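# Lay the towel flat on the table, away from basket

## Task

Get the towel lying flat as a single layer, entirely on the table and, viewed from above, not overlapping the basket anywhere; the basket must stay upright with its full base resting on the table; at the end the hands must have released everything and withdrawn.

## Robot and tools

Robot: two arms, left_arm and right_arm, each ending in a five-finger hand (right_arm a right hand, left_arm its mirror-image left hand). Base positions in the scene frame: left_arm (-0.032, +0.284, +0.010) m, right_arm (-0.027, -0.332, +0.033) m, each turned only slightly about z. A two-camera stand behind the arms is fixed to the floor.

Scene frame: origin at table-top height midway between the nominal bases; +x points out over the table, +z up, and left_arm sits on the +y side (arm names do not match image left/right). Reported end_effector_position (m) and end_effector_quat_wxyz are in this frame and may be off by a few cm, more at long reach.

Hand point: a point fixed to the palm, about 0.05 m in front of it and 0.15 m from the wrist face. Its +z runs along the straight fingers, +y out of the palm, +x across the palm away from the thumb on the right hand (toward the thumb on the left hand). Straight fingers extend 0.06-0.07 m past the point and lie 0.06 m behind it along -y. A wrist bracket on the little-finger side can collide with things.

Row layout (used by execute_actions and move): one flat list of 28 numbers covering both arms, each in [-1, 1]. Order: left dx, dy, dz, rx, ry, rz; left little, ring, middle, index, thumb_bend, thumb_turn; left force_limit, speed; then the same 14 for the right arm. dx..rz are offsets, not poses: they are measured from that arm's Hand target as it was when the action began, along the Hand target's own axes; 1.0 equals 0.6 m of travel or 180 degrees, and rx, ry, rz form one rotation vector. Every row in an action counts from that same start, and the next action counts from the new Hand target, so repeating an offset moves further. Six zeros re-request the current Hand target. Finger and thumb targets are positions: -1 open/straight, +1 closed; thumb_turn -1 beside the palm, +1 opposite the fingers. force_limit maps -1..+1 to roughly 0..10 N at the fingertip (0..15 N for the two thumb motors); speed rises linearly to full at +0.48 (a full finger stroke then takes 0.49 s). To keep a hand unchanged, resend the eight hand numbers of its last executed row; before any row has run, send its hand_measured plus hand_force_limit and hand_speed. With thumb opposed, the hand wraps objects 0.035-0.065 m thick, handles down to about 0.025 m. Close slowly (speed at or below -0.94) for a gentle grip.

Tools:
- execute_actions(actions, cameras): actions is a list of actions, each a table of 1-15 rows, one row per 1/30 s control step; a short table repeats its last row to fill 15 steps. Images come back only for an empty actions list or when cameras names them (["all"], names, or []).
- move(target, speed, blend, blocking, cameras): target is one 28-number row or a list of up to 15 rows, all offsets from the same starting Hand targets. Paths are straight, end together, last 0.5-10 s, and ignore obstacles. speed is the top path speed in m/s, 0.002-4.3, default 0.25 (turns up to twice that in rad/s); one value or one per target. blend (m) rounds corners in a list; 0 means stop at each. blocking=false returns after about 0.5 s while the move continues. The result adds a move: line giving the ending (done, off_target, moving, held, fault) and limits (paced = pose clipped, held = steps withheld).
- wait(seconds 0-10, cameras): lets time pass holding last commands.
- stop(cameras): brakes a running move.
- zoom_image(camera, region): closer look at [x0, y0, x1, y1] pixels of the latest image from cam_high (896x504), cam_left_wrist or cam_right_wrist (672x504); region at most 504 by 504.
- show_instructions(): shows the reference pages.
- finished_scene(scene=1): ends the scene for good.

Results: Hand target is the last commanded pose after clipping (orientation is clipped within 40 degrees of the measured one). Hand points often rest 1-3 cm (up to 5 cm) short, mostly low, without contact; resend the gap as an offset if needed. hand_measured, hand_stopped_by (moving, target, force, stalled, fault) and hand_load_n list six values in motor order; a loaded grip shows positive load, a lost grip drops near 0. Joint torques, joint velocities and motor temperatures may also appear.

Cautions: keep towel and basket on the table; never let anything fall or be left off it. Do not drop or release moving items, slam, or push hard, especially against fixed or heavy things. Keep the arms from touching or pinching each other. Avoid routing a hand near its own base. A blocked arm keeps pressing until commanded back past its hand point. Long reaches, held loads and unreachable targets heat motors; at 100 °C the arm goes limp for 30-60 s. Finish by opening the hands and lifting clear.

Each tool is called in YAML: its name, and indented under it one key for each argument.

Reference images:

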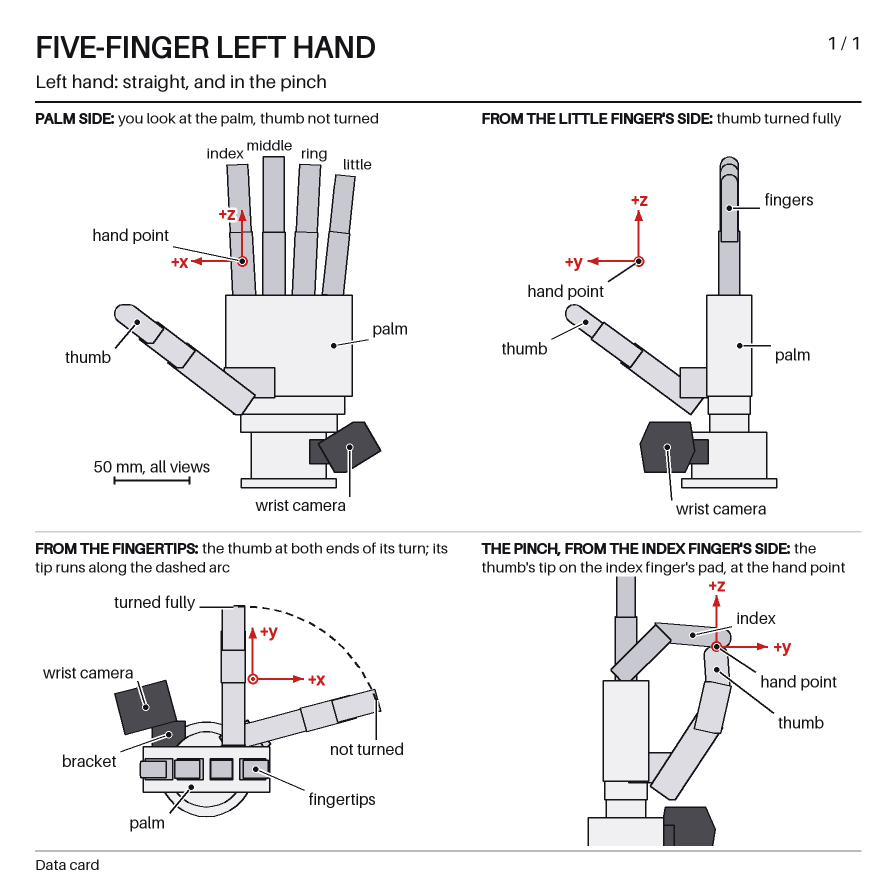

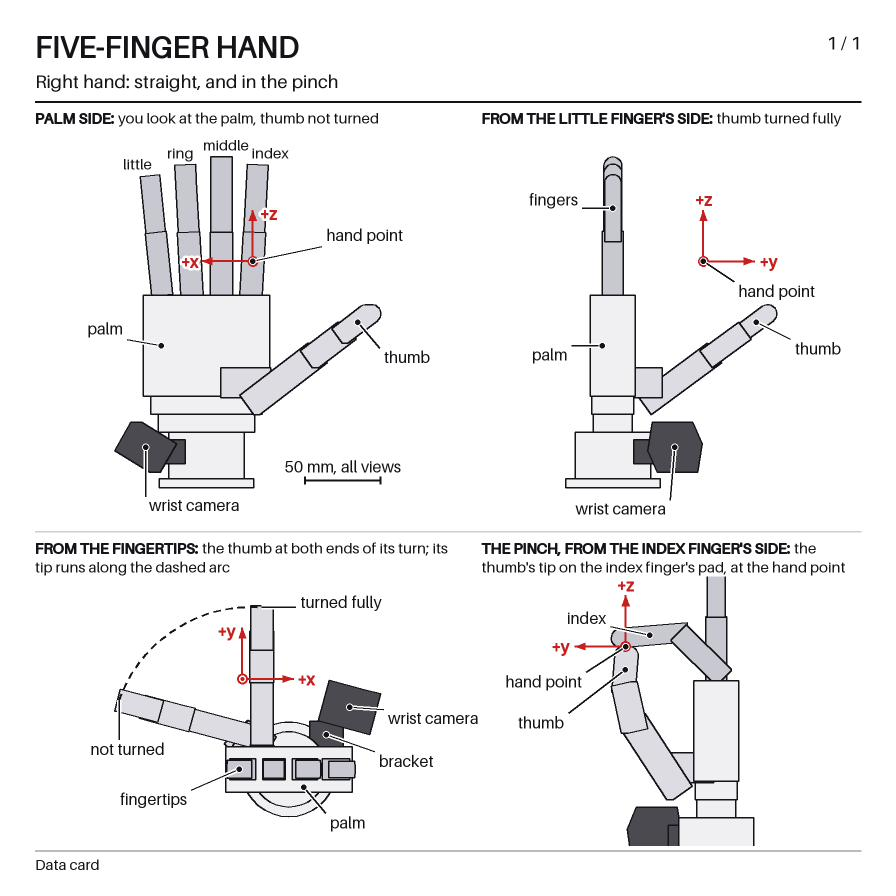

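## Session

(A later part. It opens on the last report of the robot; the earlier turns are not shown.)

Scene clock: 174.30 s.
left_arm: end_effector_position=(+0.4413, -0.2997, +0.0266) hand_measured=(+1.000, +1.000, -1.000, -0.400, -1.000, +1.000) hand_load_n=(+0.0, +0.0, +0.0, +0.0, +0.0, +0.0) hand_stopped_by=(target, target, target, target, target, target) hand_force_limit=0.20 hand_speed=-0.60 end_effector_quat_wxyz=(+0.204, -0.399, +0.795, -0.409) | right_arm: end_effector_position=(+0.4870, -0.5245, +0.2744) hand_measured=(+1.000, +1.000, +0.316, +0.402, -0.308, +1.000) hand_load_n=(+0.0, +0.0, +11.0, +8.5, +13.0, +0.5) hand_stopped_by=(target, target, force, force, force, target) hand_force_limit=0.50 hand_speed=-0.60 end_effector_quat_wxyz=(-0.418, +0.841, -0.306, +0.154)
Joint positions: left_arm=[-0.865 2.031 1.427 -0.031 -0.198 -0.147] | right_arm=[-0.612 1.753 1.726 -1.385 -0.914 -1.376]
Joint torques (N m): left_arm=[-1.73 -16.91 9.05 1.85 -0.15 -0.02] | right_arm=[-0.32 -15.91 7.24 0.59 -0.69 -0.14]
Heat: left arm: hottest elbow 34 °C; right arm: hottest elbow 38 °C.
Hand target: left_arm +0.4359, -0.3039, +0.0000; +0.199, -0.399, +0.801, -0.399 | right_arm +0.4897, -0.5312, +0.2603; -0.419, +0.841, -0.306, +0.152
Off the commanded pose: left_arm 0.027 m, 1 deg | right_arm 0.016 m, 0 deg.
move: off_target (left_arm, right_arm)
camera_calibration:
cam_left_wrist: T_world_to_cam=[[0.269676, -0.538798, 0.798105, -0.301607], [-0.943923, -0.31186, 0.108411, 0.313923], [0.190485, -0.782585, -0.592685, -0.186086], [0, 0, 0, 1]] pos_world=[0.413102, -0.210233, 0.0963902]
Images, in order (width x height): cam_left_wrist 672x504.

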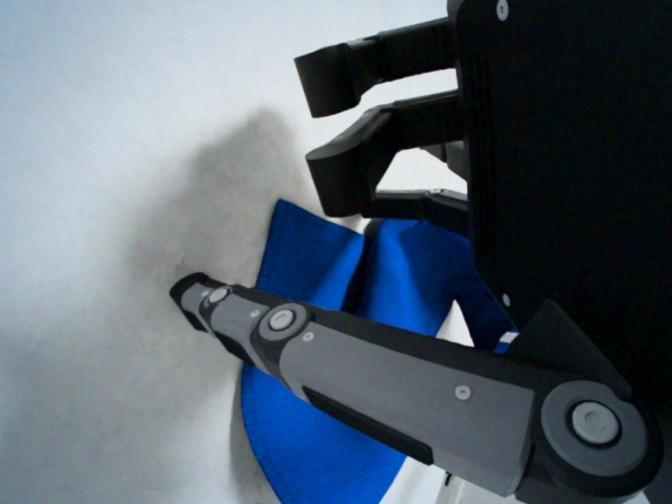

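move:
  target:
    - [0.03,0.0173,0.0048,0,0,0,1,1,-1,-0.4,-1,1,0.2,-0.6,0,0,0,0,0,0,1,1,0.6,0.6,0.2,1,0.5,-0.6]
    - [0.03,0.022,0.008,0,0,0,1,1,-1,-0.1,-0.7,1,0.2,-0.6,0,0,0,0,0,0,1,1,0.6,0.6,0.2,1,0.5,-0.6]
  speed: 0.1
  cameras: ["cam_left_wrist"]

Scene clock: 176.50 s.
left_arm: end_effector_position=(+0.4323, -0.3129, +0.0264) hand_measured=(+1.000, +1.000, -1.000, -0.100, -0.700, +1.000) hand_load_n=(+0.0, +0.0, +0.0, -0.5, +0.5, +0.0) hand_stopped_by=(target, target, target, target, target, target) hand_force_limit=0.20 hand_speed=-0.60 end_effector_quat_wxyz=(+0.207, -0.399, +0.790, -0.418) | right_arm: end_effector_position=(+0.4870, -0.5245, +0.2744) hand_measured=(+1.000, +1.000, +0.316, +0.402, -0.308, +1.000) hand_load_n=(+0.0, +0.0, +11.0, +8.0, +13.0, +0.5) hand_stopped_by=(target, target, force, force, force, target) hand_force_limit=0.50 hand_speed=-0.60 end_effector_quat_wxyz=(-0.418, +0.841, -0.306, +0.154)
Joint positions: left_arm=[-0.891 2.038 1.427 -0.006 -0.224 -0.163] | right_arm=[-0.612 1.753 1.726 -1.385 -0.914 -1.376]
Joint torques (N m): left_arm=[-2.02 -16.26 8.59 1.73 -0.04 -0.07] | right_arm=[-0.38 -15.85 7.27 0.61 -0.69 -0.14]
Heat: left arm: hottest elbow 34 °C; right arm: hottest elbow 37 °C.
Hand target: left_arm +0.4218, -0.3158, -0.0134; +0.199, -0.399, +0.801, -0.399 | right_arm +0.4897, -0.5312, +0.2603; -0.419, +0.841, -0.306, +0.152
Off the commanded pose: left_arm 0.041 m, 3 deg | right_arm 0.016 m, 0 deg.
move: off_target (left_arm, right_arm); target 2's new numbers were sent with left_arm's hand 0.043 m and 2 deg from that target
camera_calibration:
cam_left_wrist: T_world_to_cam=[[0.259903, -0.525711, 0.809987, -0.298116], [-0.944142, -0.314337, 0.0989336, 0.300928], [0.202598, -0.790456, -0.578043, -0.202942], [0, 0, 0, 1]] pos_world=[0.402715, -0.222547, 0.0943893]
Images, in order (width x height): cam_left_wrist 672x504.

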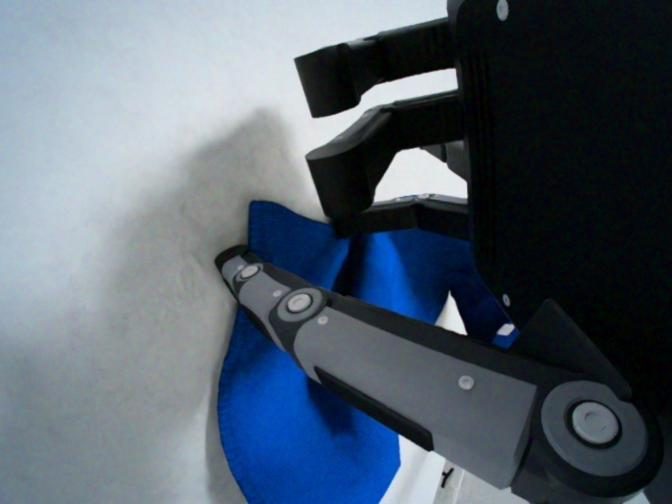

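move:
  target:
    - [0.01,0.01,0.0,0,0,0,1,1,-1,0.1,-0.5,1,0.2,-0.6,0,0,0,0,0,0,1,1,0.6,0.6,0.2,1,0.5,-0.6]
  speed: 0.1
  cameras: ["cam_left_wrist"]

Scene clock: 177.40 s.
left_arm: end_effector_position=(+0.4292, -0.3169, +0.0241) hand_measured=(+1.000, +1.000, -1.000, +0.100, -0.500, +1.000) hand_load_n=(+0.0, +0.0, +0.0, -0.5, +0.0, +0.0) hand_stopped_by=(target, target, target, target, target, target) hand_force_limit=0.20 hand_speed=-0.60 end_effector_quat_wxyz=(+0.208, -0.399, +0.789, -0.419) | right_arm: end_effector_position=(+0.4870, -0.5245, +0.2744) hand_measured=(+1.000, +1.000, +0.316, +0.402, -0.308, +1.000) hand_load_n=(+0.0, +0.0, +11.0, +8.5, +13.0, +0.5) hand_stopped_by=(target, target, force, force, force, target) hand_force_limit=0.50 hand_speed=-0.60 end_effector_quat_wxyz=(-0.418, +0.841, -0.306, +0.154)
Joint positions: left_arm=[-0.899 2.044 1.427 0.003 -0.231 -0.168] | right_arm=[-0.612 1.753 1.726 -1.385 -0.914 -1.376]
Joint torques (N m): left_arm=[-2.37 -16.38 7.8 1.77 -0.08 -0.06] | right_arm=[-0.32 -15.91 7.25 0.61 -0.69 -0.13]
Heat: left arm: hottest elbow 34 °C; right arm: hottest elbow 37 °C.
Hand target: left_arm +0.4152, -0.3186, -0.0180; +0.199, -0.399, +0.801, -0.400 | right_arm +0.4897, -0.5312, +0.2603; -0.419, +0.841, -0.306, +0.152
Off the commanded pose: left_arm 0.045 m, 3 deg | right_arm 0.016 m, 0 deg.
move: off_target (left_arm, right_arm)
camera_calibration:
cam_left_wrist: T_world_to_cam=[[0.257876, -0.522733, 0.812558, -0.295824], [-0.944206, -0.314682, 0.0972161, 0.296991], [0.204879, -0.792292, -0.574716, -0.208472], [0, 0, 0, 1]] pos_world=[0.399418, -0.22635, 0.0916899]
Images, in order (width x height): cam_left_wrist 672x504.

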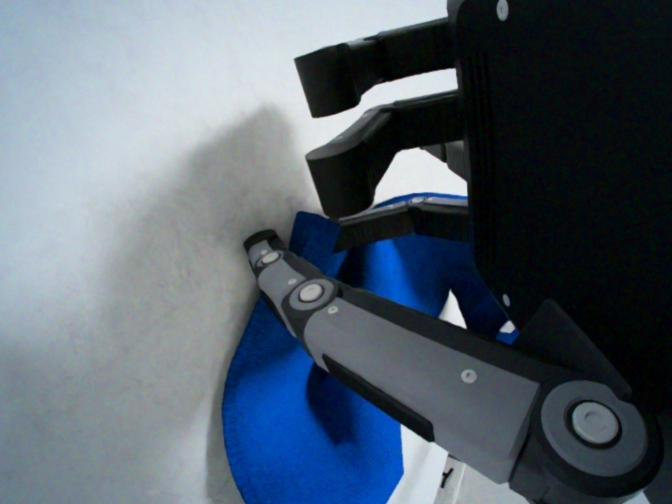

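Good; the cloth is buckling between thumb and index. Continue closing.

move:
  target:
    - [0.005,0.01,0.0,0,0,0,1,1,-1,0.25,-0.35,1,0.2,-0.6,0,0,0,0,0,0,1,1,0.6,0.6,0.2,1,0.5,-0.6]
    - [0.005,0.01,0.0,0,0,0,1,1,0.25,0.3,-0.35,1,0.2,-0.6,0,0,0,0,0,0,1,1,0.6,0.6,0.2,1,0.5,-0.6]
    - [0.005,0.01,0.0,0,0,0,1,1,0.6,0.6,0.2,1,0.5,-0.6,0,0,0,0,0,0,1,1,0.6,0.6,0.2,1,0.5,-0.6]
  speed: 0.1
  cameras: ["cam_left_wrist"]

Scene clock: 181.57 s.
left_arm: end_effector_position=(+0.4258, -0.3221, +0.0200) hand_measured=(+1.000, +1.000, +0.318, +0.402, -0.304, +1.000) hand_load_n=(+0.0, +0.0, +9.0, +10.5, +14.0, -1.0) hand_stopped_by=(target, target, force, force, force, target) hand_force_limit=0.50 hand_speed=-0.60 end_effector_quat_wxyz=(+0.209, -0.399, +0.783, -0.428) | right_arm: end_effector_position=(+0.4870, -0.5245, +0.2744) hand_measured=(+1.000, +1.000, +0.316, +0.402, -0.308, +1.000) hand_load_n=(+0.5, +0.0, +11.0, +8.5, +13.0, +0.0) hand_stopped_by=(target, target, force, force, force, target) hand_force_limit=0.50 hand_speed=-0.60 end_effector_quat_wxyz=(-0.418, +0.841, -0.306, +0.154)
Joint positions: left_arm=[-0.908 2.052 1.415 0.04 -0.238 -0.177] | right_arm=[-0.612 1.753 1.726 -1.385 -0.914 -1.376]
Joint torques (N m): left_arm=[-2.14 -16.79 7.88 0.8 -0.01 -0.02] | right_arm=[-0.38 -15.85 7.27 0.61 -0.69 -0.13]
Heat: left arm: hottest elbow 34 °C; right arm: hottest elbow 37 °C.
Hand target: left_arm +0.4106, -0.3186, -0.0229; +0.199, -0.399, +0.801, -0.400 | right_arm +0.4897, -0.5312, +0.2603; -0.419, +0.841, -0.306, +0.152
Off the commanded pose: left_arm 0.046 m, 4 deg | right_arm 0.016 m, 0 deg.
move: off_target (left_arm, right_arm); target 2's new numbers were sent with left_arm's hand 0.045 m and 3 deg from that target; target 3's new numbers were sent with left_arm's hand 0.048 m and 4 deg from that target
camera_calibration:
cam_left_wrist: T_world_to_cam=[[0.250792, -0.507382, 0.824419, -0.286572], [-0.944676, -0.314256, 0.0939686, 0.292923], [0.211401, -0.802376, -0.558124, -0.22061], [0, 0, 0, 1]] pos_world=[0.395224, -0.230361, 0.0856015]
Images, in order (width x height): cam_left_wrist 672x504.

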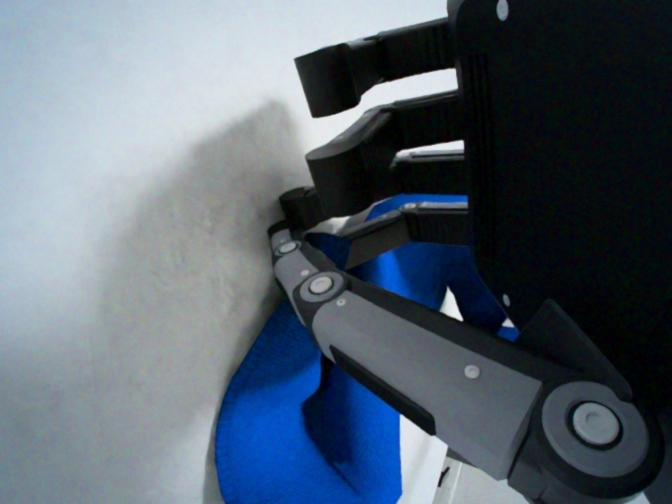

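move:
  target:
    - [-0.1108,-0.2708,-0.2579,0,0,0,1,1,0.6,0.6,0.2,1,0.5,-0.6,0,0,0,0,0,0,1,1,0.6,0.6,0.2,1,0.5,-0.6]
    - [-0.2955,-0.4047,-0.4679,0,0,0,1,1,0.6,0.6,0.2,1,0.5,-0.6,-0.0458,-0.1371,-0.0665,0,0,0,1,1,0.6,0.6,0.2,1,0.5,-0.6]
  speed: 0.12
  blend: [0.04,0]
  cameras: ["all"]

Scene clock: 186.13 s.
left_arm: end_effector_position=(+0.4449, -0.1300, +0.3023) hand_measured=(+1.000, +1.000, +0.318, +0.402, -0.304, +1.000) hand_load_n=(+0.0, +0.0, +9.5, +11.0, +13.5, -1.0) hand_stopped_by=(target, target, force, force, force, target) hand_force_limit=0.50 hand_speed=-0.60 end_effector_quat_wxyz=(+0.184, -0.405, +0.812, -0.377) | right_arm: end_effector_position=(+0.4735, -0.5016, +0.3222) hand_measured=(+1.000, +1.000, +0.316, +0.402, -0.308, +1.000) hand_load_n=(+0.0, +0.0, +11.0, +8.5, +13.0, +0.5) hand_stopped_by=(target, target, force, force, force, target) hand_force_limit=0.50 hand_speed=-0.60 end_effector_quat_wxyz=(-0.424, +0.838, -0.317, +0.132)
Joint positions: left_arm=[-0.644 1.552 1.556 -0.707 -0.01 -0.016] | right_arm=[-0.591 1.719 1.802 -1.518 -0.914 -1.341]
Joint torques (N m): left_arm=[-1.03 -15.79 15.16 0.88 0.07 0.14] | right_arm=[1.08 -18.61 12.03 -0.31 -0.49 0.14]
Heat: left arm: hottest elbow 34 °C; right arm: hottest elbow 37 °C.
Hand target: left_arm +0.4552, -0.1300, +0.3400; +0.199, -0.399, +0.801, -0.400 | right_arm +0.4801, -0.5000, +0.3499; -0.419, +0.841, -0.306, +0.152
Off the commanded pose: left_arm 0.039 m, 3 deg | right_arm 0.029 m, 3 deg.
move: off_target (left_arm, right_arm)
camera_calibration:
cam_left_wrist: T_world_to_cam=[[0.318606, -0.577192, 0.751891, -0.443974], [-0.936972, -0.311805, 0.157674, 0.322399], [0.143435, -0.754736, -0.640156, 0.148306], [0, 0, 0, 1]] pos_world=[0.42226, -0.0438006, 0.377925]
cam_right_wrist: T_world_to_cam=[[-0.20891, -0.562957, -0.799648, 0.0792006], [-0.976637, 0.0779813, 0.200249, 0.432916], [-0.0503742, 0.822799, -0.566095, 0.73263], [0, 0, 0, 1]] pos_world=[0.476253, -0.591981, 0.39138]

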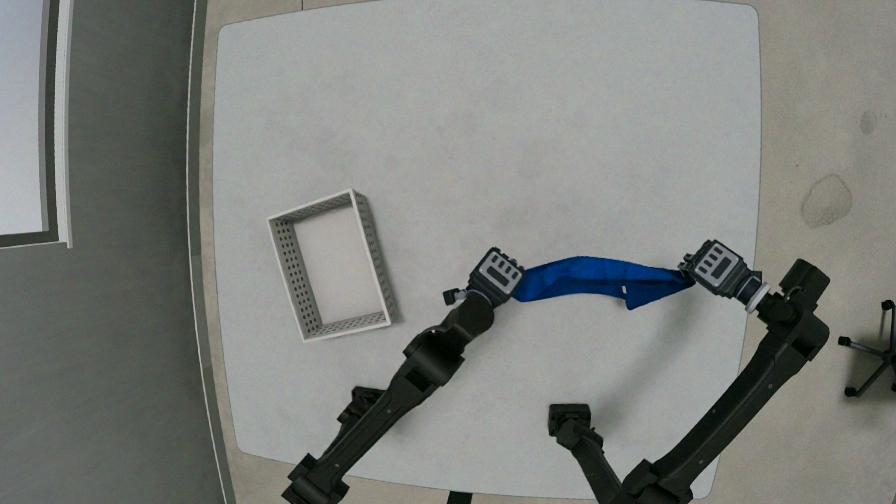

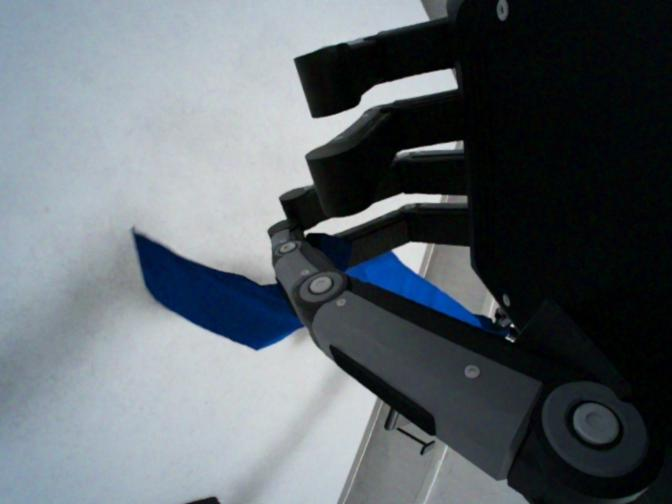

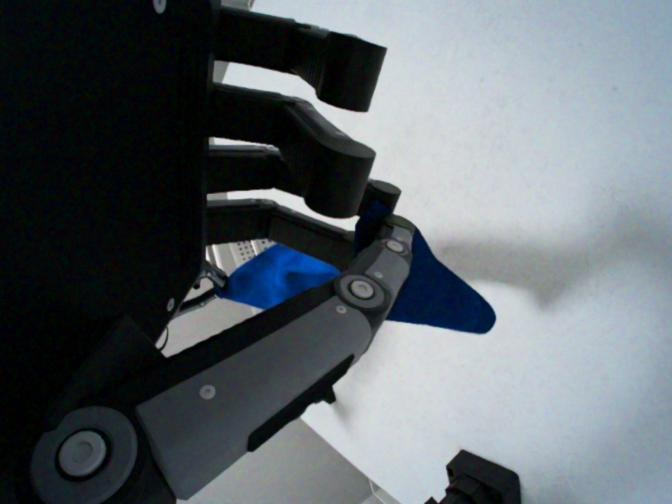

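zoom_image:
  camera: "cam_high"
  region: [500, 220, 720, 330]

Scaled by 2.291 from the camera's 896x504 image, which has a finer 1280x720 frame.

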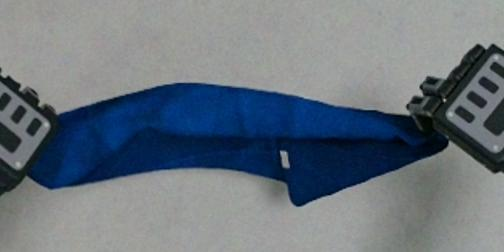

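move:
  target: [-0.0266,0.0121,-0.016,0,0,0,1,1,0.6,0.6,0.2,1,0.5,-0.6,0.0161,0.0115,-0.0153,0,0,0,1,1,0.6,0.6,0.2,1,0.5,-0.6]
  speed: 0.08
  cameras: ["all"]

zoom_image:
  camera: "cam_high"
  region: [490, 220, 710, 330]

Scene clock: 187.67 s.
left_arm: end_effector_position=(+0.4508, -0.1156, +0.3170) hand_measured=(+1.000, +1.000, +0.318, +0.402, -0.304, +1.000) hand_load_n=(+0.0, +0.0, +9.0, +11.0, +13.5, -1.0) hand_stopped_by=(target, target, force, force, force, target) hand_force_limit=0.50 hand_speed=-0.60 end_effector_quat_wxyz=(+0.189, -0.402, +0.808, -0.387) | right_arm: end_effector_position=(+0.4726, -0.5018, +0.3381) hand_measured=(+1.000, +1.000, +0.316, +0.402, -0.308, +1.000) hand_load_n=(+0.0, +0.0, +11.0, +8.5, +12.5, +0.0) hand_stopped_by=(target, target, force, force, force, target) hand_force_limit=0.50 hand_speed=-0.60 end_effector_quat_wxyz=(-0.424, +0.839, -0.313, +0.135)
Joint positions: left_arm=[-0.614 1.528 1.556 -0.707 0.014 0.002] | right_arm=[-0.592 1.719 1.845 -1.559 -0.914 -1.349]
Joint torques (N m): left_arm=[0.09 -15.79 12.59 1.02 0.12 0.1] | right_arm=[-0.85 -15.74 11.99 -0.34 -0.6 -0.13]
Heat: left arm: hottest elbow 34 °C; right arm: hottest elbow 37 °C.
Hand target: left_arm +0.4553, -0.1100, +0.3399; +0.199, -0.399, +0.801, -0.400 | right_arm +0.4802, -0.5149, +0.3500; -0.419, +0.841, -0.306, +0.152
Off the commanded pose: left_arm 0.024 m, 2 deg | right_arm 0.019 m, 2 deg.
move: off_target (left_arm, right_arm)
camera_calibration:
cam_left_wrist: T_world_to_cam=[[0.304046, -0.565743, 0.766479, -0.445299], [-0.940078, -0.308494, 0.145207, 0.335837], [0.154305, -0.7647, -0.625639, 0.157074], [0, 0, 0, 1]] pos_world=[0.426867, -0.0282066, 0.390819]
cam_right_wrist: T_world_to_cam=[[-0.200724, -0.568141, -0.798076, 0.0846988], [-0.978368, 0.0746251, 0.192944, 0.430418], [-0.0500629, 0.819541, -0.57083, 0.741599], [0, 0, 0, 1]] pos_world=[0.475235, -0.591769, 0.407876]

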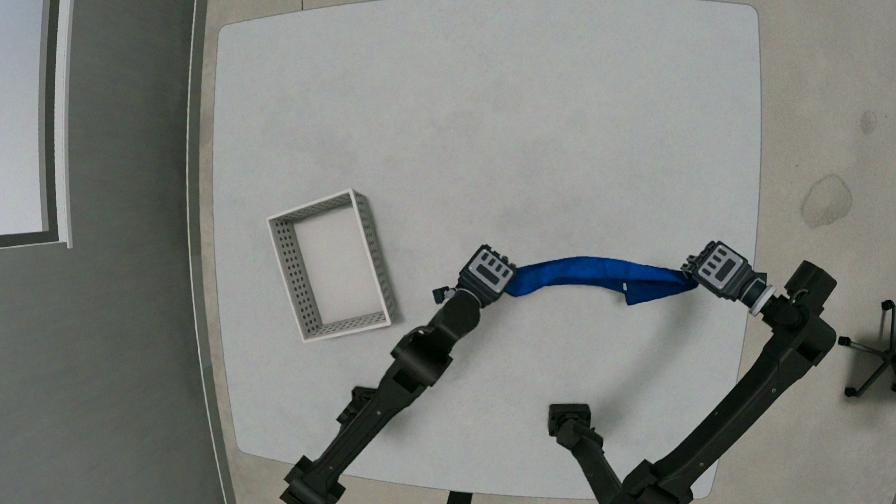

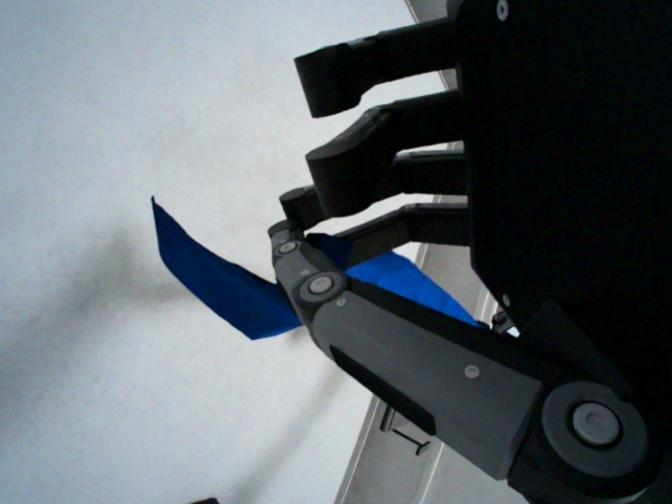

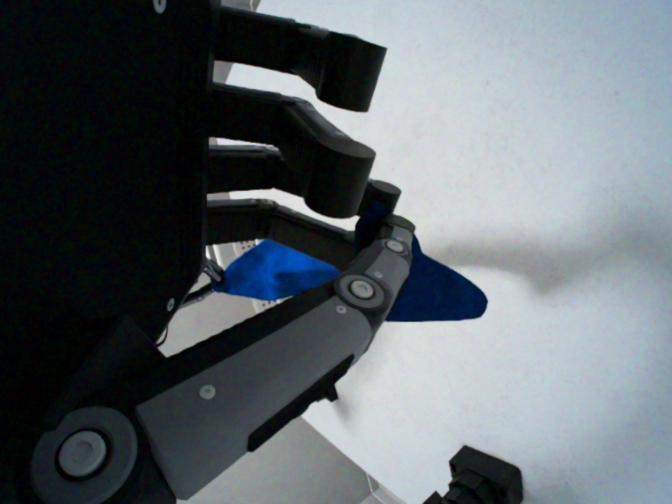

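Scaled by 2.291 from the camera's 896x504 image, which has a finer 1280x720 frame.

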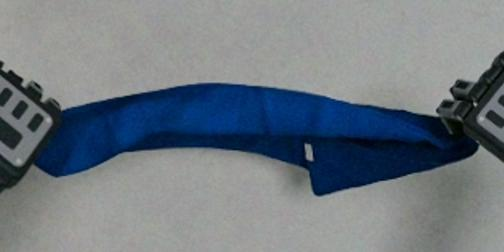

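move:
  target: [-0.0266,-0.0944,-0.0963,0,0,0,1,1,0.6,0.6,0.2,1,0.5,-0.6,0.0161,-0.095,-0.0956,0,0,0,1,1,0.6,0.6,0.2,1,0.5,-0.6]
  speed: 0.12
  cameras: ["all"]

zoom_image:
  camera: "cam_high"
  region: [490, 220, 710, 330]

Scene clock: 189.47 s.
left_arm: end_effector_position=(+0.4459, -0.0958, +0.3885) hand_measured=(+1.000, +1.000, +0.318, +0.402, -0.304, +1.000) hand_load_n=(+0.0, +0.0, +9.0, +10.5, +13.5, -1.0) hand_stopped_by=(target, target, force, force, force, target) hand_force_limit=0.50 hand_speed=-0.60 end_effector_quat_wxyz=(+0.183, -0.403, +0.811, -0.383) | right_arm: end_effector_position=(+0.4748, -0.5174, +0.4221) hand_measured=(+1.000, +1.000, +0.316, +0.402, -0.308, +1.000) hand_load_n=(+0.0, +0.0, +11.0, +8.5, +13.0, +0.5) hand_stopped_by=(target, target, force, force, force, target) hand_force_limit=0.50 hand_speed=-0.60 end_effector_quat_wxyz=(-0.416, +0.833, -0.315, +0.183)
Joint positions: left_arm=[-0.586 1.52 1.741 -0.916 0.041 0.02] | right_arm=[-0.619 1.725 2.074 -1.667 -0.919 -1.31]
Joint torques (N m): left_arm=[0.09 -14.51 14.98 0.83 0.07 0.11] | right_arm=[-0.97 -14.86 11.69 -0.14 -0.63 0.11]
Heat: left arm: hottest elbow 35 °C; right arm: hottest elbow 37 °C.
Hand target: left_arm +0.4552, -0.0900, +0.4199; +0.199, -0.399, +0.801, -0.400 | right_arm +0.4802, -0.5300, +0.4300; -0.419, +0.841, -0.306, +0.152
Off the commanded pose: left_arm 0.033 m, 3 deg | right_arm 0.016 m, 4 deg.
joint sent to its limit (right arm) — joint 4 (wrist pitch), lower limit. The joint targets are off in orientation, not in position.
move: off_target (left_arm, right_arm)
camera_calibration:
cam_left_wrist: T_world_to_cam=[[0.312463, -0.570653, 0.759422, -0.488884], [-0.939102, -0.305927, 0.15651, 0.322444], [0.143014, -0.762079, -0.631492, 0.225226], [0, 0, 0, 1]] pos_world=[0.423356, -0.00869911, 0.463032]
cam_right_wrist: T_world_to_cam=[[-0.168778, -0.589035, -0.790286, 0.113967], [-0.985047, 0.128944, 0.114264, 0.481993], [0.0345977, 0.797754, -0.60199, 0.76412], [0, 0, 0, 1]] pos_world=[0.467584, -0.6046, 0.494985]

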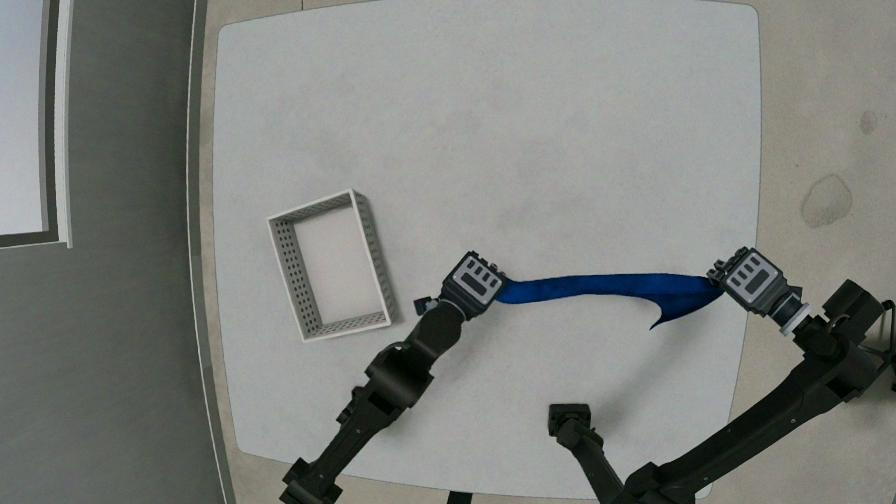

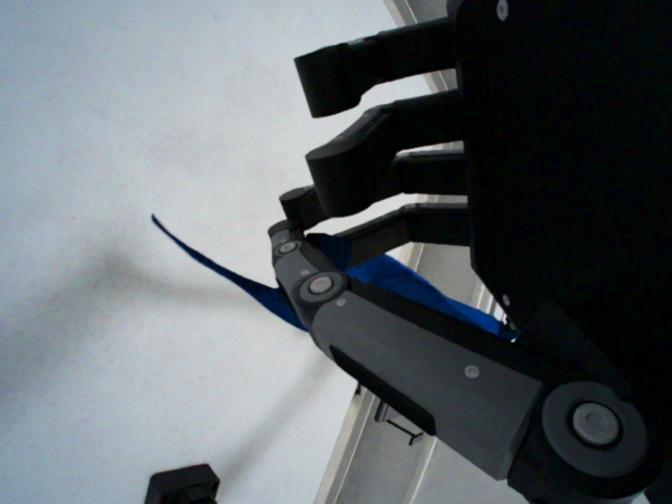

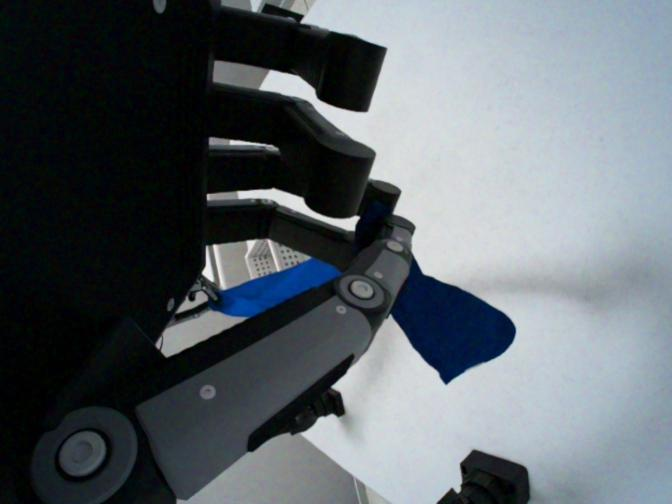

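Scaled by 2.291 from the camera's 896x504 image, which has a finer 1280x720 frame.

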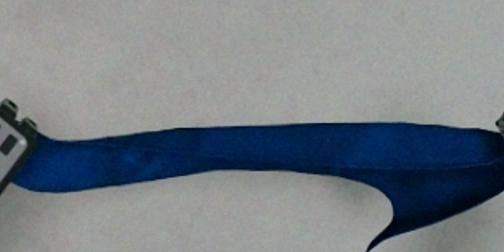

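move:
  target: [-0.0249,0.1598,0.1618,0,0,0,1,1,0.6,0.6,0.2,1,0.5,-0.6,0.0317,0.1663,0.1586,0,0,0,1,1,0.6,0.6,0.2,1,0.5,-0.6]
  speed: 0.12
  cameras: ["cam_high","cam_right_wrist"]

zoom_image:
  camera: "cam_high"
  region: [490, 220, 710, 330]

Scene clock: 191.53 s.
left_arm: end_effector_position=(+0.4693, -0.0971, +0.2970) hand_measured=(+1.000, +1.000, +0.318, +0.402, -0.304, +1.000) hand_load_n=(+0.0, +0.0, +9.5, +11.0, +14.0, -1.0) hand_stopped_by=(target, target, force, force, force, target) hand_force_limit=0.50 hand_speed=-0.60 end_effector_quat_wxyz=(+0.194, -0.396, +0.800, -0.406) | right_arm: end_effector_position=(+0.4985, -0.5278, +0.3081) hand_measured=(+1.000, +1.000, +0.316, +0.402, -0.308, +1.000) hand_load_n=(+0.0, -0.5, +11.0, +8.5, +13.5, +1.0) hand_stopped_by=(target, target, force, force, force, target) hand_force_limit=0.50 hand_speed=-0.60 end_effector_quat_wxyz=(-0.421, +0.837, -0.314, +0.154)
Joint positions: left_arm=[-0.56 1.518 1.471 -0.592 0.065 0.035] | right_arm=[-0.609 1.783 1.852 -1.464 -0.919 -1.344]
Joint torques (N m): left_arm=[0.38 -13.16 10.02 2 0.04 0.11] | right_arm=[0.67 -16.38 7.27 0.77 -0.42 -0.2]
Heat: left arm: hottest elbow 35 °C; right arm: hottest elbow 37 °C.
Hand target: left_arm +0.4801, -0.0900, +0.2850; +0.199, -0.399, +0.801, -0.400 | right_arm +0.5048, -0.5300, +0.2930; -0.419, +0.841, -0.306, +0.152
Off the commanded pose: left_arm 0.018 m, 1 deg | right_arm 0.016 m, 1 deg.
move: off_target (left_arm, right_arm)
camera_calibration:
cam_right_wrist: T_world_to_cam=[[-0.187338, -0.57484, -0.796532, 0.040419], [-0.982152, 0.0957402, 0.161901, 0.486081], [-0.0168068, 0.812646, -0.582516, 0.730428], [0, 0, 0, 1]] pos_world=[0.497253, -0.616882, 0.378984]
Images, in order (width x height): cam_high 896x504, cam_right_wrist 672x504.

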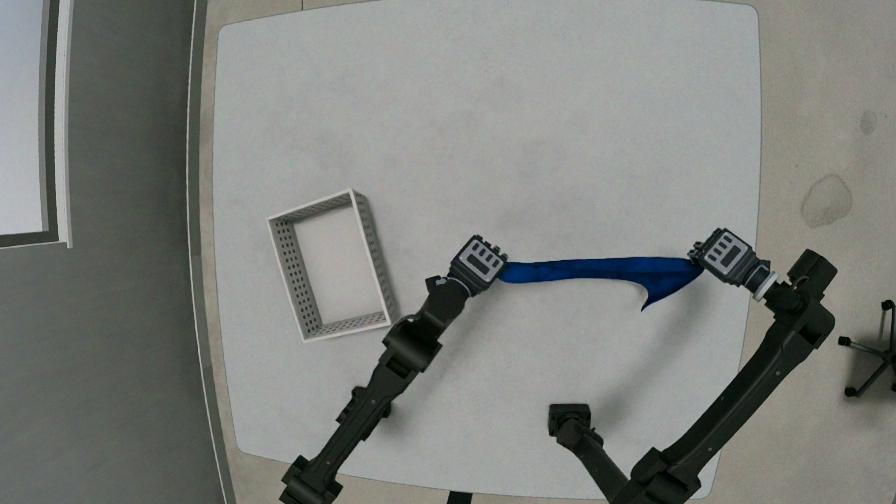

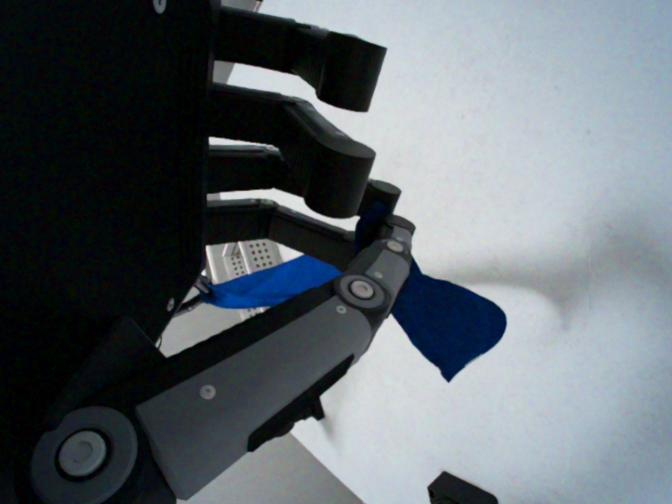

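Scaled by 2.291 from the camera's 896x504 image, which has a finer 1280x720 frame.

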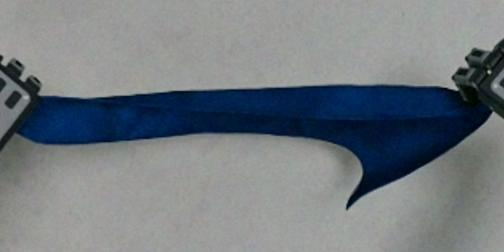

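move:
  target:
    - [-0.01,0.0652,0.0658,0,0,0,1,1,0.6,0.6,0.2,1,0.5,-0.6,0.0128,0.0707,0.0667,0,0,0,1,1,0.6,0.6,0.2,1,0.5,-0.6]
    - [-0.0903,0.0677,0.201,0,0,0,1,1,0.6,0.6,0.2,1,0.5,-0.6,0.1149,0.0857,0.1853,0,0,0,1,1,0.6,0.6,0.2,1,0.5,-0.6]
    - [-0.1705,0.1034,0.3612,0,0,0,1,1,0.6,0.6,0.2,1,0.5,-0.6,0.217,0.1339,0.329,0,0,0,1,1,0.6,0.6,0.2,1,0.5,-0.6]
  speed: 0.1
  blend: [0.02,0.03,0]
  cameras: ["cam_high","cam_right_wrist","cam_left_wrist"]

zoom_image:
  camera: "cam_high"
  region: [480, 170, 720, 330]

Scene clock: 195.47 s.
left_arm: end_effector_position=(+0.6252, -0.0927, +0.1039) hand_measured=(+1.000, +1.000, +0.318, +0.402, -0.304, +1.000) hand_load_n=(+0.0, +0.0, +9.0, +11.0, +14.0, -1.0) hand_stopped_by=(target, target, force, force, force, target) hand_force_limit=0.50 hand_speed=-0.60 end_effector_quat_wxyz=(+0.186, -0.401, +0.806, -0.393) | right_arm: end_effector_position=(+0.6585, -0.5253, +0.1102) hand_measured=(+1.000, +1.000, +0.316, +0.402, -0.308, +1.000) hand_load_n=(+0.0, +0.0, +11.0, +8.5, +13.0, +0.5) hand_stopped_by=(target, target, force, force, force, target) hand_force_limit=0.50 hand_speed=-0.60 end_effector_quat_wxyz=(-0.422, +0.840, -0.311, +0.143)
Joint positions: left_arm=[-0.422 1.989 1.611 -0.304 0.173 0.119] | right_arm=[-0.48 2.236 2.043 -1.083 -0.889 -1.17]
Joint torques (N m): left_arm=[0.09 -17.85 14.13 1.73 0.11 0.11] | right_arm=[0.67 -21.89 12.08 0.51 -0.38 0.08]
Heat: left arm: hottest elbow 35 °C; right arm: hottest elbow 37 °C.
Hand target: left_arm +0.6501, -0.0903, +0.1050; +0.199, -0.399, +0.801, -0.400 | right_arm +0.6746, -0.5301, +0.1098; -0.419, +0.841, -0.307, +0.152
Off the commanded pose: left_arm 0.025 m, 2 deg | right_arm 0.017 m, 1 deg.
move: off_target (left_arm, right_arm)
camera_calibration:
cam_left_wrist: T_world_to_cam=[[0.300232, -0.557065, 0.774299, -0.319667], [-0.941631, -0.302688, 0.147347, 0.53904], [0.152289, -0.773342, -0.615427, 0.0137161], [0, 0, 0, 1]] pos_world=[0.601463, -0.00430672, 0.176533]
cam_right_wrist: T_world_to_cam=[[-0.191232, -0.574528, -0.795831, -0.083139], [-0.98069, 0.0779992, 0.179342, 0.662822], [-0.0409631, 0.81476, -0.57835, 0.632332], [0, 0, 0, 1]] pos_world=[0.660026, -0.614664, 0.180672]

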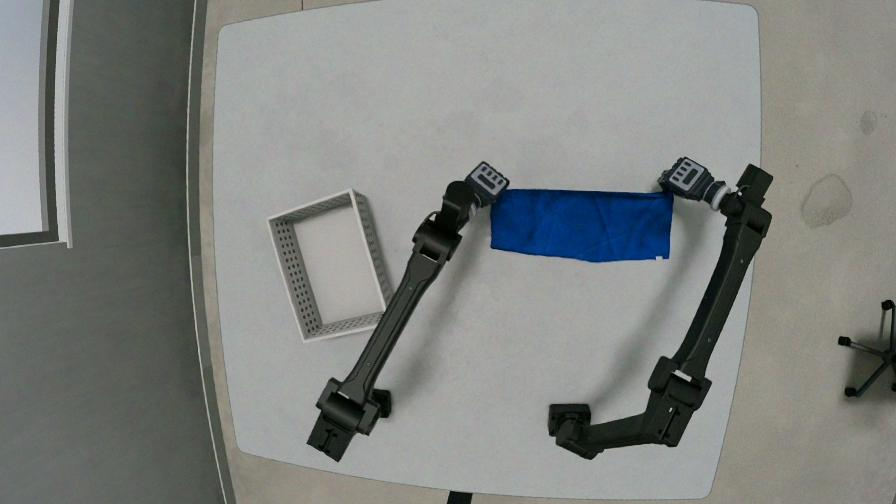

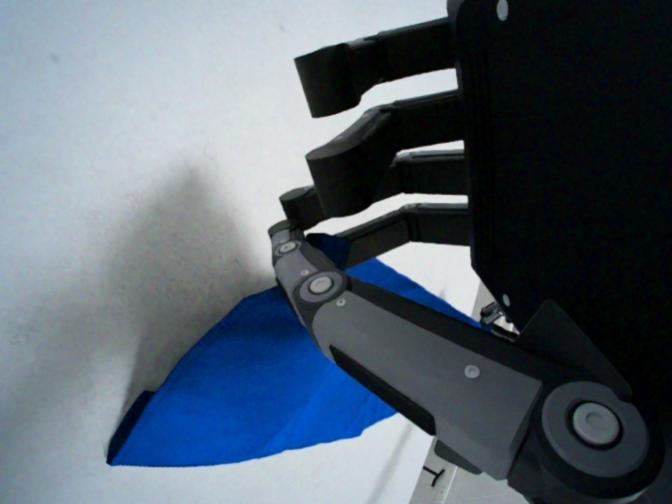

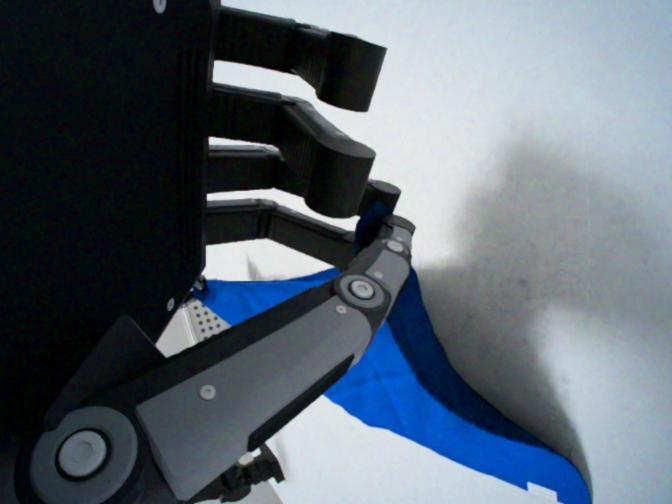

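Scaled by 2.100 from the camera's 896x504 image, which has a finer 1280x720 frame.

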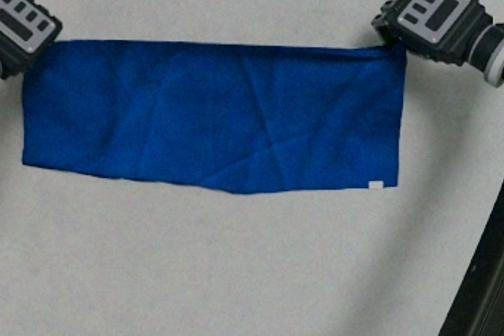

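move:
  target:
    - [-0.0502,0.0398,0.1133,0,0,0,1,1,0.6,0.6,0.2,1,0.5,-0.6,0.067,0.0526,0.102,0,0,0,1,1,0.6,0.6,0.2,1,0.5,-0.6]
    - [-0.0582,0.0733,0.152,0,0,0,1,1,0.6,0.6,0.2,1,0.5,-0.6,0.0772,0.0848,0.137,0,0,0,1,1,0.6,0.6,0.2,1,0.5,-0.6]
  speed: 0.1
  blend: [0.015,0]
  cameras: ["cam_high","cam_right_wrist","cam_left_wrist"]

zoom_image:
  camera: "cam_high"
  region: [480, 150, 720, 310]

Scene clock: 197.50 s.
left_arm: end_effector_position=(+0.6851, -0.0956, +0.0241) hand_measured=(+1.000, +1.000, +0.318, +0.402, -0.304, +1.000) hand_load_n=(+0.0, +0.0, +9.5, +10.0, +13.5, -1.0) hand_stopped_by=(target, target, force, force, force, target) hand_force_limit=0.50 hand_speed=-0.60 end_effector_quat_wxyz=(+0.188, -0.400, +0.805, -0.397) | right_arm: end_effector_position=(+0.7199, -0.5319, +0.0351) hand_measured=(+1.000, +1.000, +0.316, +0.402, -0.308, +1.000) hand_load_n=(+0.0, +0.0, +10.5, +8.5, +13.0, +0.5) hand_stopped_by=(target, target, force, force, force, target) hand_force_limit=0.50 hand_speed=-0.60 end_effector_quat_wxyz=(-0.422, +0.839, -0.311, +0.149)
Joint positions: left_arm=[-0.388 2.212 1.762 -0.228 0.2 0.14] | right_arm=[-0.453 2.476 2.279 -1.029 -0.88 -1.12]
Joint torques (N m): left_arm=[0.09 -19.14 13.78 1.8 0.12 0.13] | right_arm=[0.85 -22.71 11.74 0.69 -0.32 0.01]
Heat: left arm: hottest elbow 36 °C; right arm: hottest elbow 37 °C.
Hand target: left_arm +0.7079, -0.0906, +0.0147; +0.199, -0.399, +0.801, -0.399 | right_arm +0.7326, -0.5328, +0.0199; -0.419, +0.841, -0.306, +0.152
Off the commanded pose: left_arm 0.025 m, 1 deg | right_arm 0.020 m, 1 deg.
move: off_target (left_arm, right_arm)
camera_calibration:
cam_left_wrist: T_world_to_cam=[[0.293853, -0.554153, 0.778823, -0.272998], [-0.943037, -0.301044, 0.141611, 0.607608], [0.155986, -0.776072, -0.611049, -0.0496619], [0, 0, 0, 1]] pos_world=[0.660965, -0.00690709, 0.0962275]
cam_right_wrist: T_world_to_cam=[[-0.185844, -0.576024, -0.796027, -0.139636], [-0.982145, 0.084806, 0.167928, 0.742164], [-0.0292229, 0.813022, -0.581499, 0.587555], [0, 0, 0, 1]] pos_world=[0.720131, -0.621069, 0.105879]

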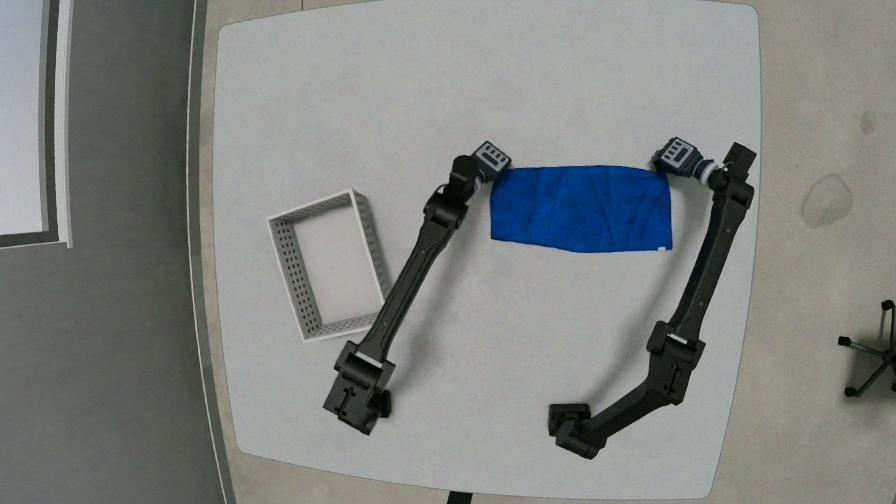

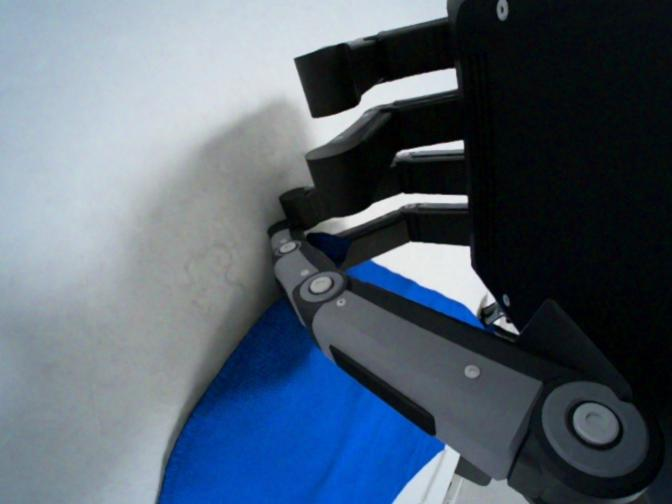

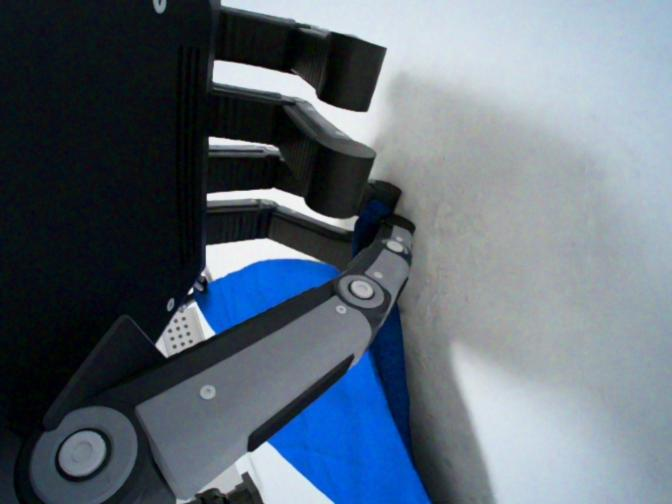

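Scaled by 2.100 from the camera's 896x504 image, which has a finer 1280x720 frame.

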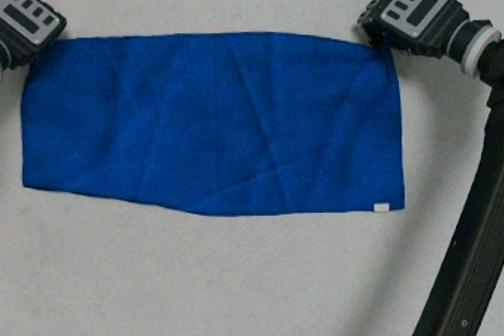

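execute_actions:
  actions: []

Scene clock: 197.90 s.
left_arm: end_effector_position=(+0.6851, -0.0956, +0.0238) hand_measured=(+1.000, +1.000, +0.318, +0.402, -0.304, +1.000) hand_load_n=(+0.0, +0.0, +9.0, +10.0, +13.5, -1.5) hand_stopped_by=(target, target, force, force, force, target) hand_force_limit=0.50 hand_speed=-0.60 end_effector_quat_wxyz=(+0.188, -0.400, +0.805, -0.396) | right_arm: end_effector_position=(+0.7199, -0.5319, +0.0351) hand_measured=(+1.000, +1.000, +0.316, +0.402, -0.308, +1.000) hand_load_n=(+0.0, +0.0, +10.5, +8.5, +13.0, +0.5) hand_stopped_by=(target, target, force, force, force, target) hand_force_limit=0.50 hand_speed=-0.60 end_effector_quat_wxyz=(-0.422, +0.839, -0.311, +0.149)
Joint positions: left_arm=[-0.388 2.213 1.762 -0.228 0.2 0.14] | right_arm=[-0.453 2.476 2.279 -1.029 -0.88 -1.12]
Joint velocities: within noise
Joint torques (N m): left_arm=[0.15 -19.78 13.78 1.83 0.12 0.12] | right_arm=[0.79 -22.77 11.78 0.69 -0.32 0.01]
Motor temperatures (°C): left_arm=[19 30 36 19 18 17] | right_arm=[16 22 37 22 20 18]
Heat: left arm: hottest elbow 36 °C; right arm: hottest elbow 37 °C.
Hand target: left_arm +0.7079, -0.0906, +0.0147; +0.199, -0.399, +0.801, -0.400 | right_arm +0.7326, -0.5328, +0.0199; -0.419, +0.841, -0.306, +0.152
Off the commanded pose: left_arm 0.025 m, 1 deg | right_arm 0.020 m, 1 deg.
camera_calibration:
cam_left_wrist: T_world_to_cam=[[0.294109, -0.554246, 0.77866, -0.272919], [-0.942993, -0.30105, 0.141894, 0.607594], [0.155771, -0.776003, -0.611191, -0.049689], [0, 0, 0, 1]] pos_world=[0.660964, -0.00690702, 0.0959278]
cam_right_wrist: T_world_to_cam=[[-0.185844, -0.576024, -0.796027, -0.139636], [-0.982145, 0.084806, 0.167928, 0.742164], [-0.0292229, 0.813022, -0.581499, 0.587555], [0, 0, 0, 1]] pos_world=[0.720131, -0.621069, 0.105879]

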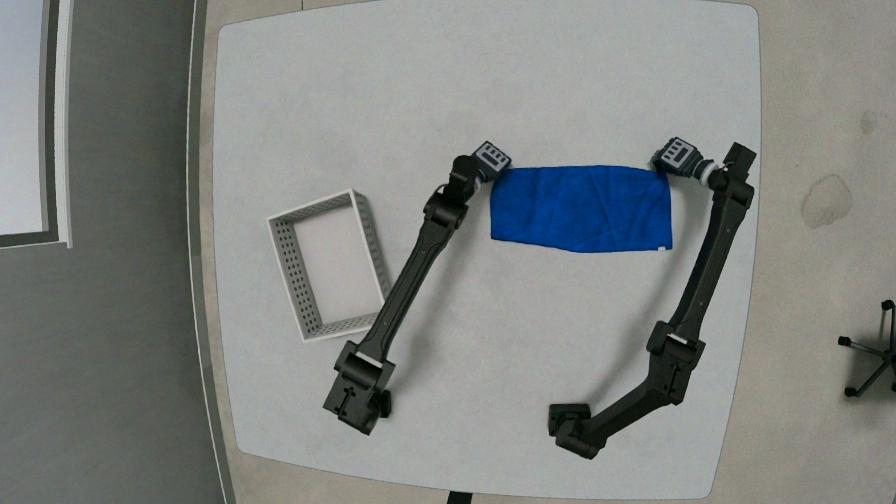

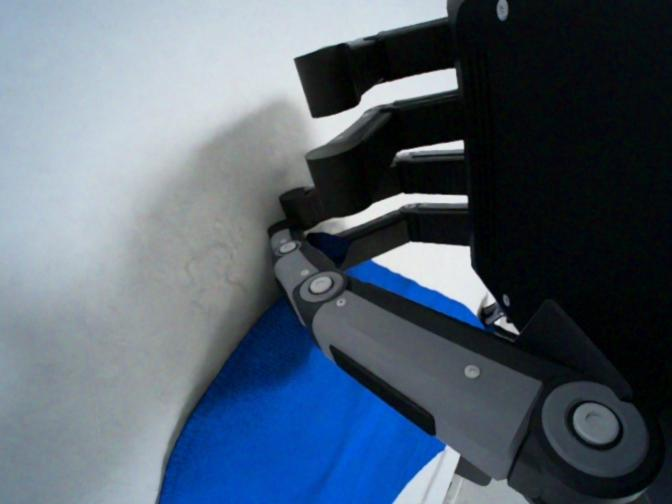

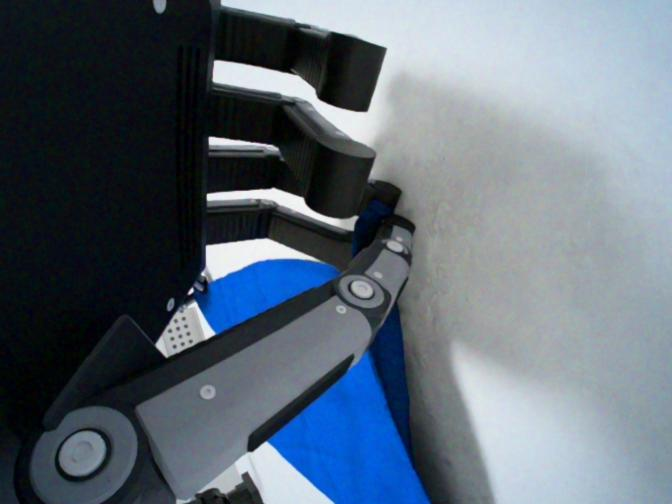

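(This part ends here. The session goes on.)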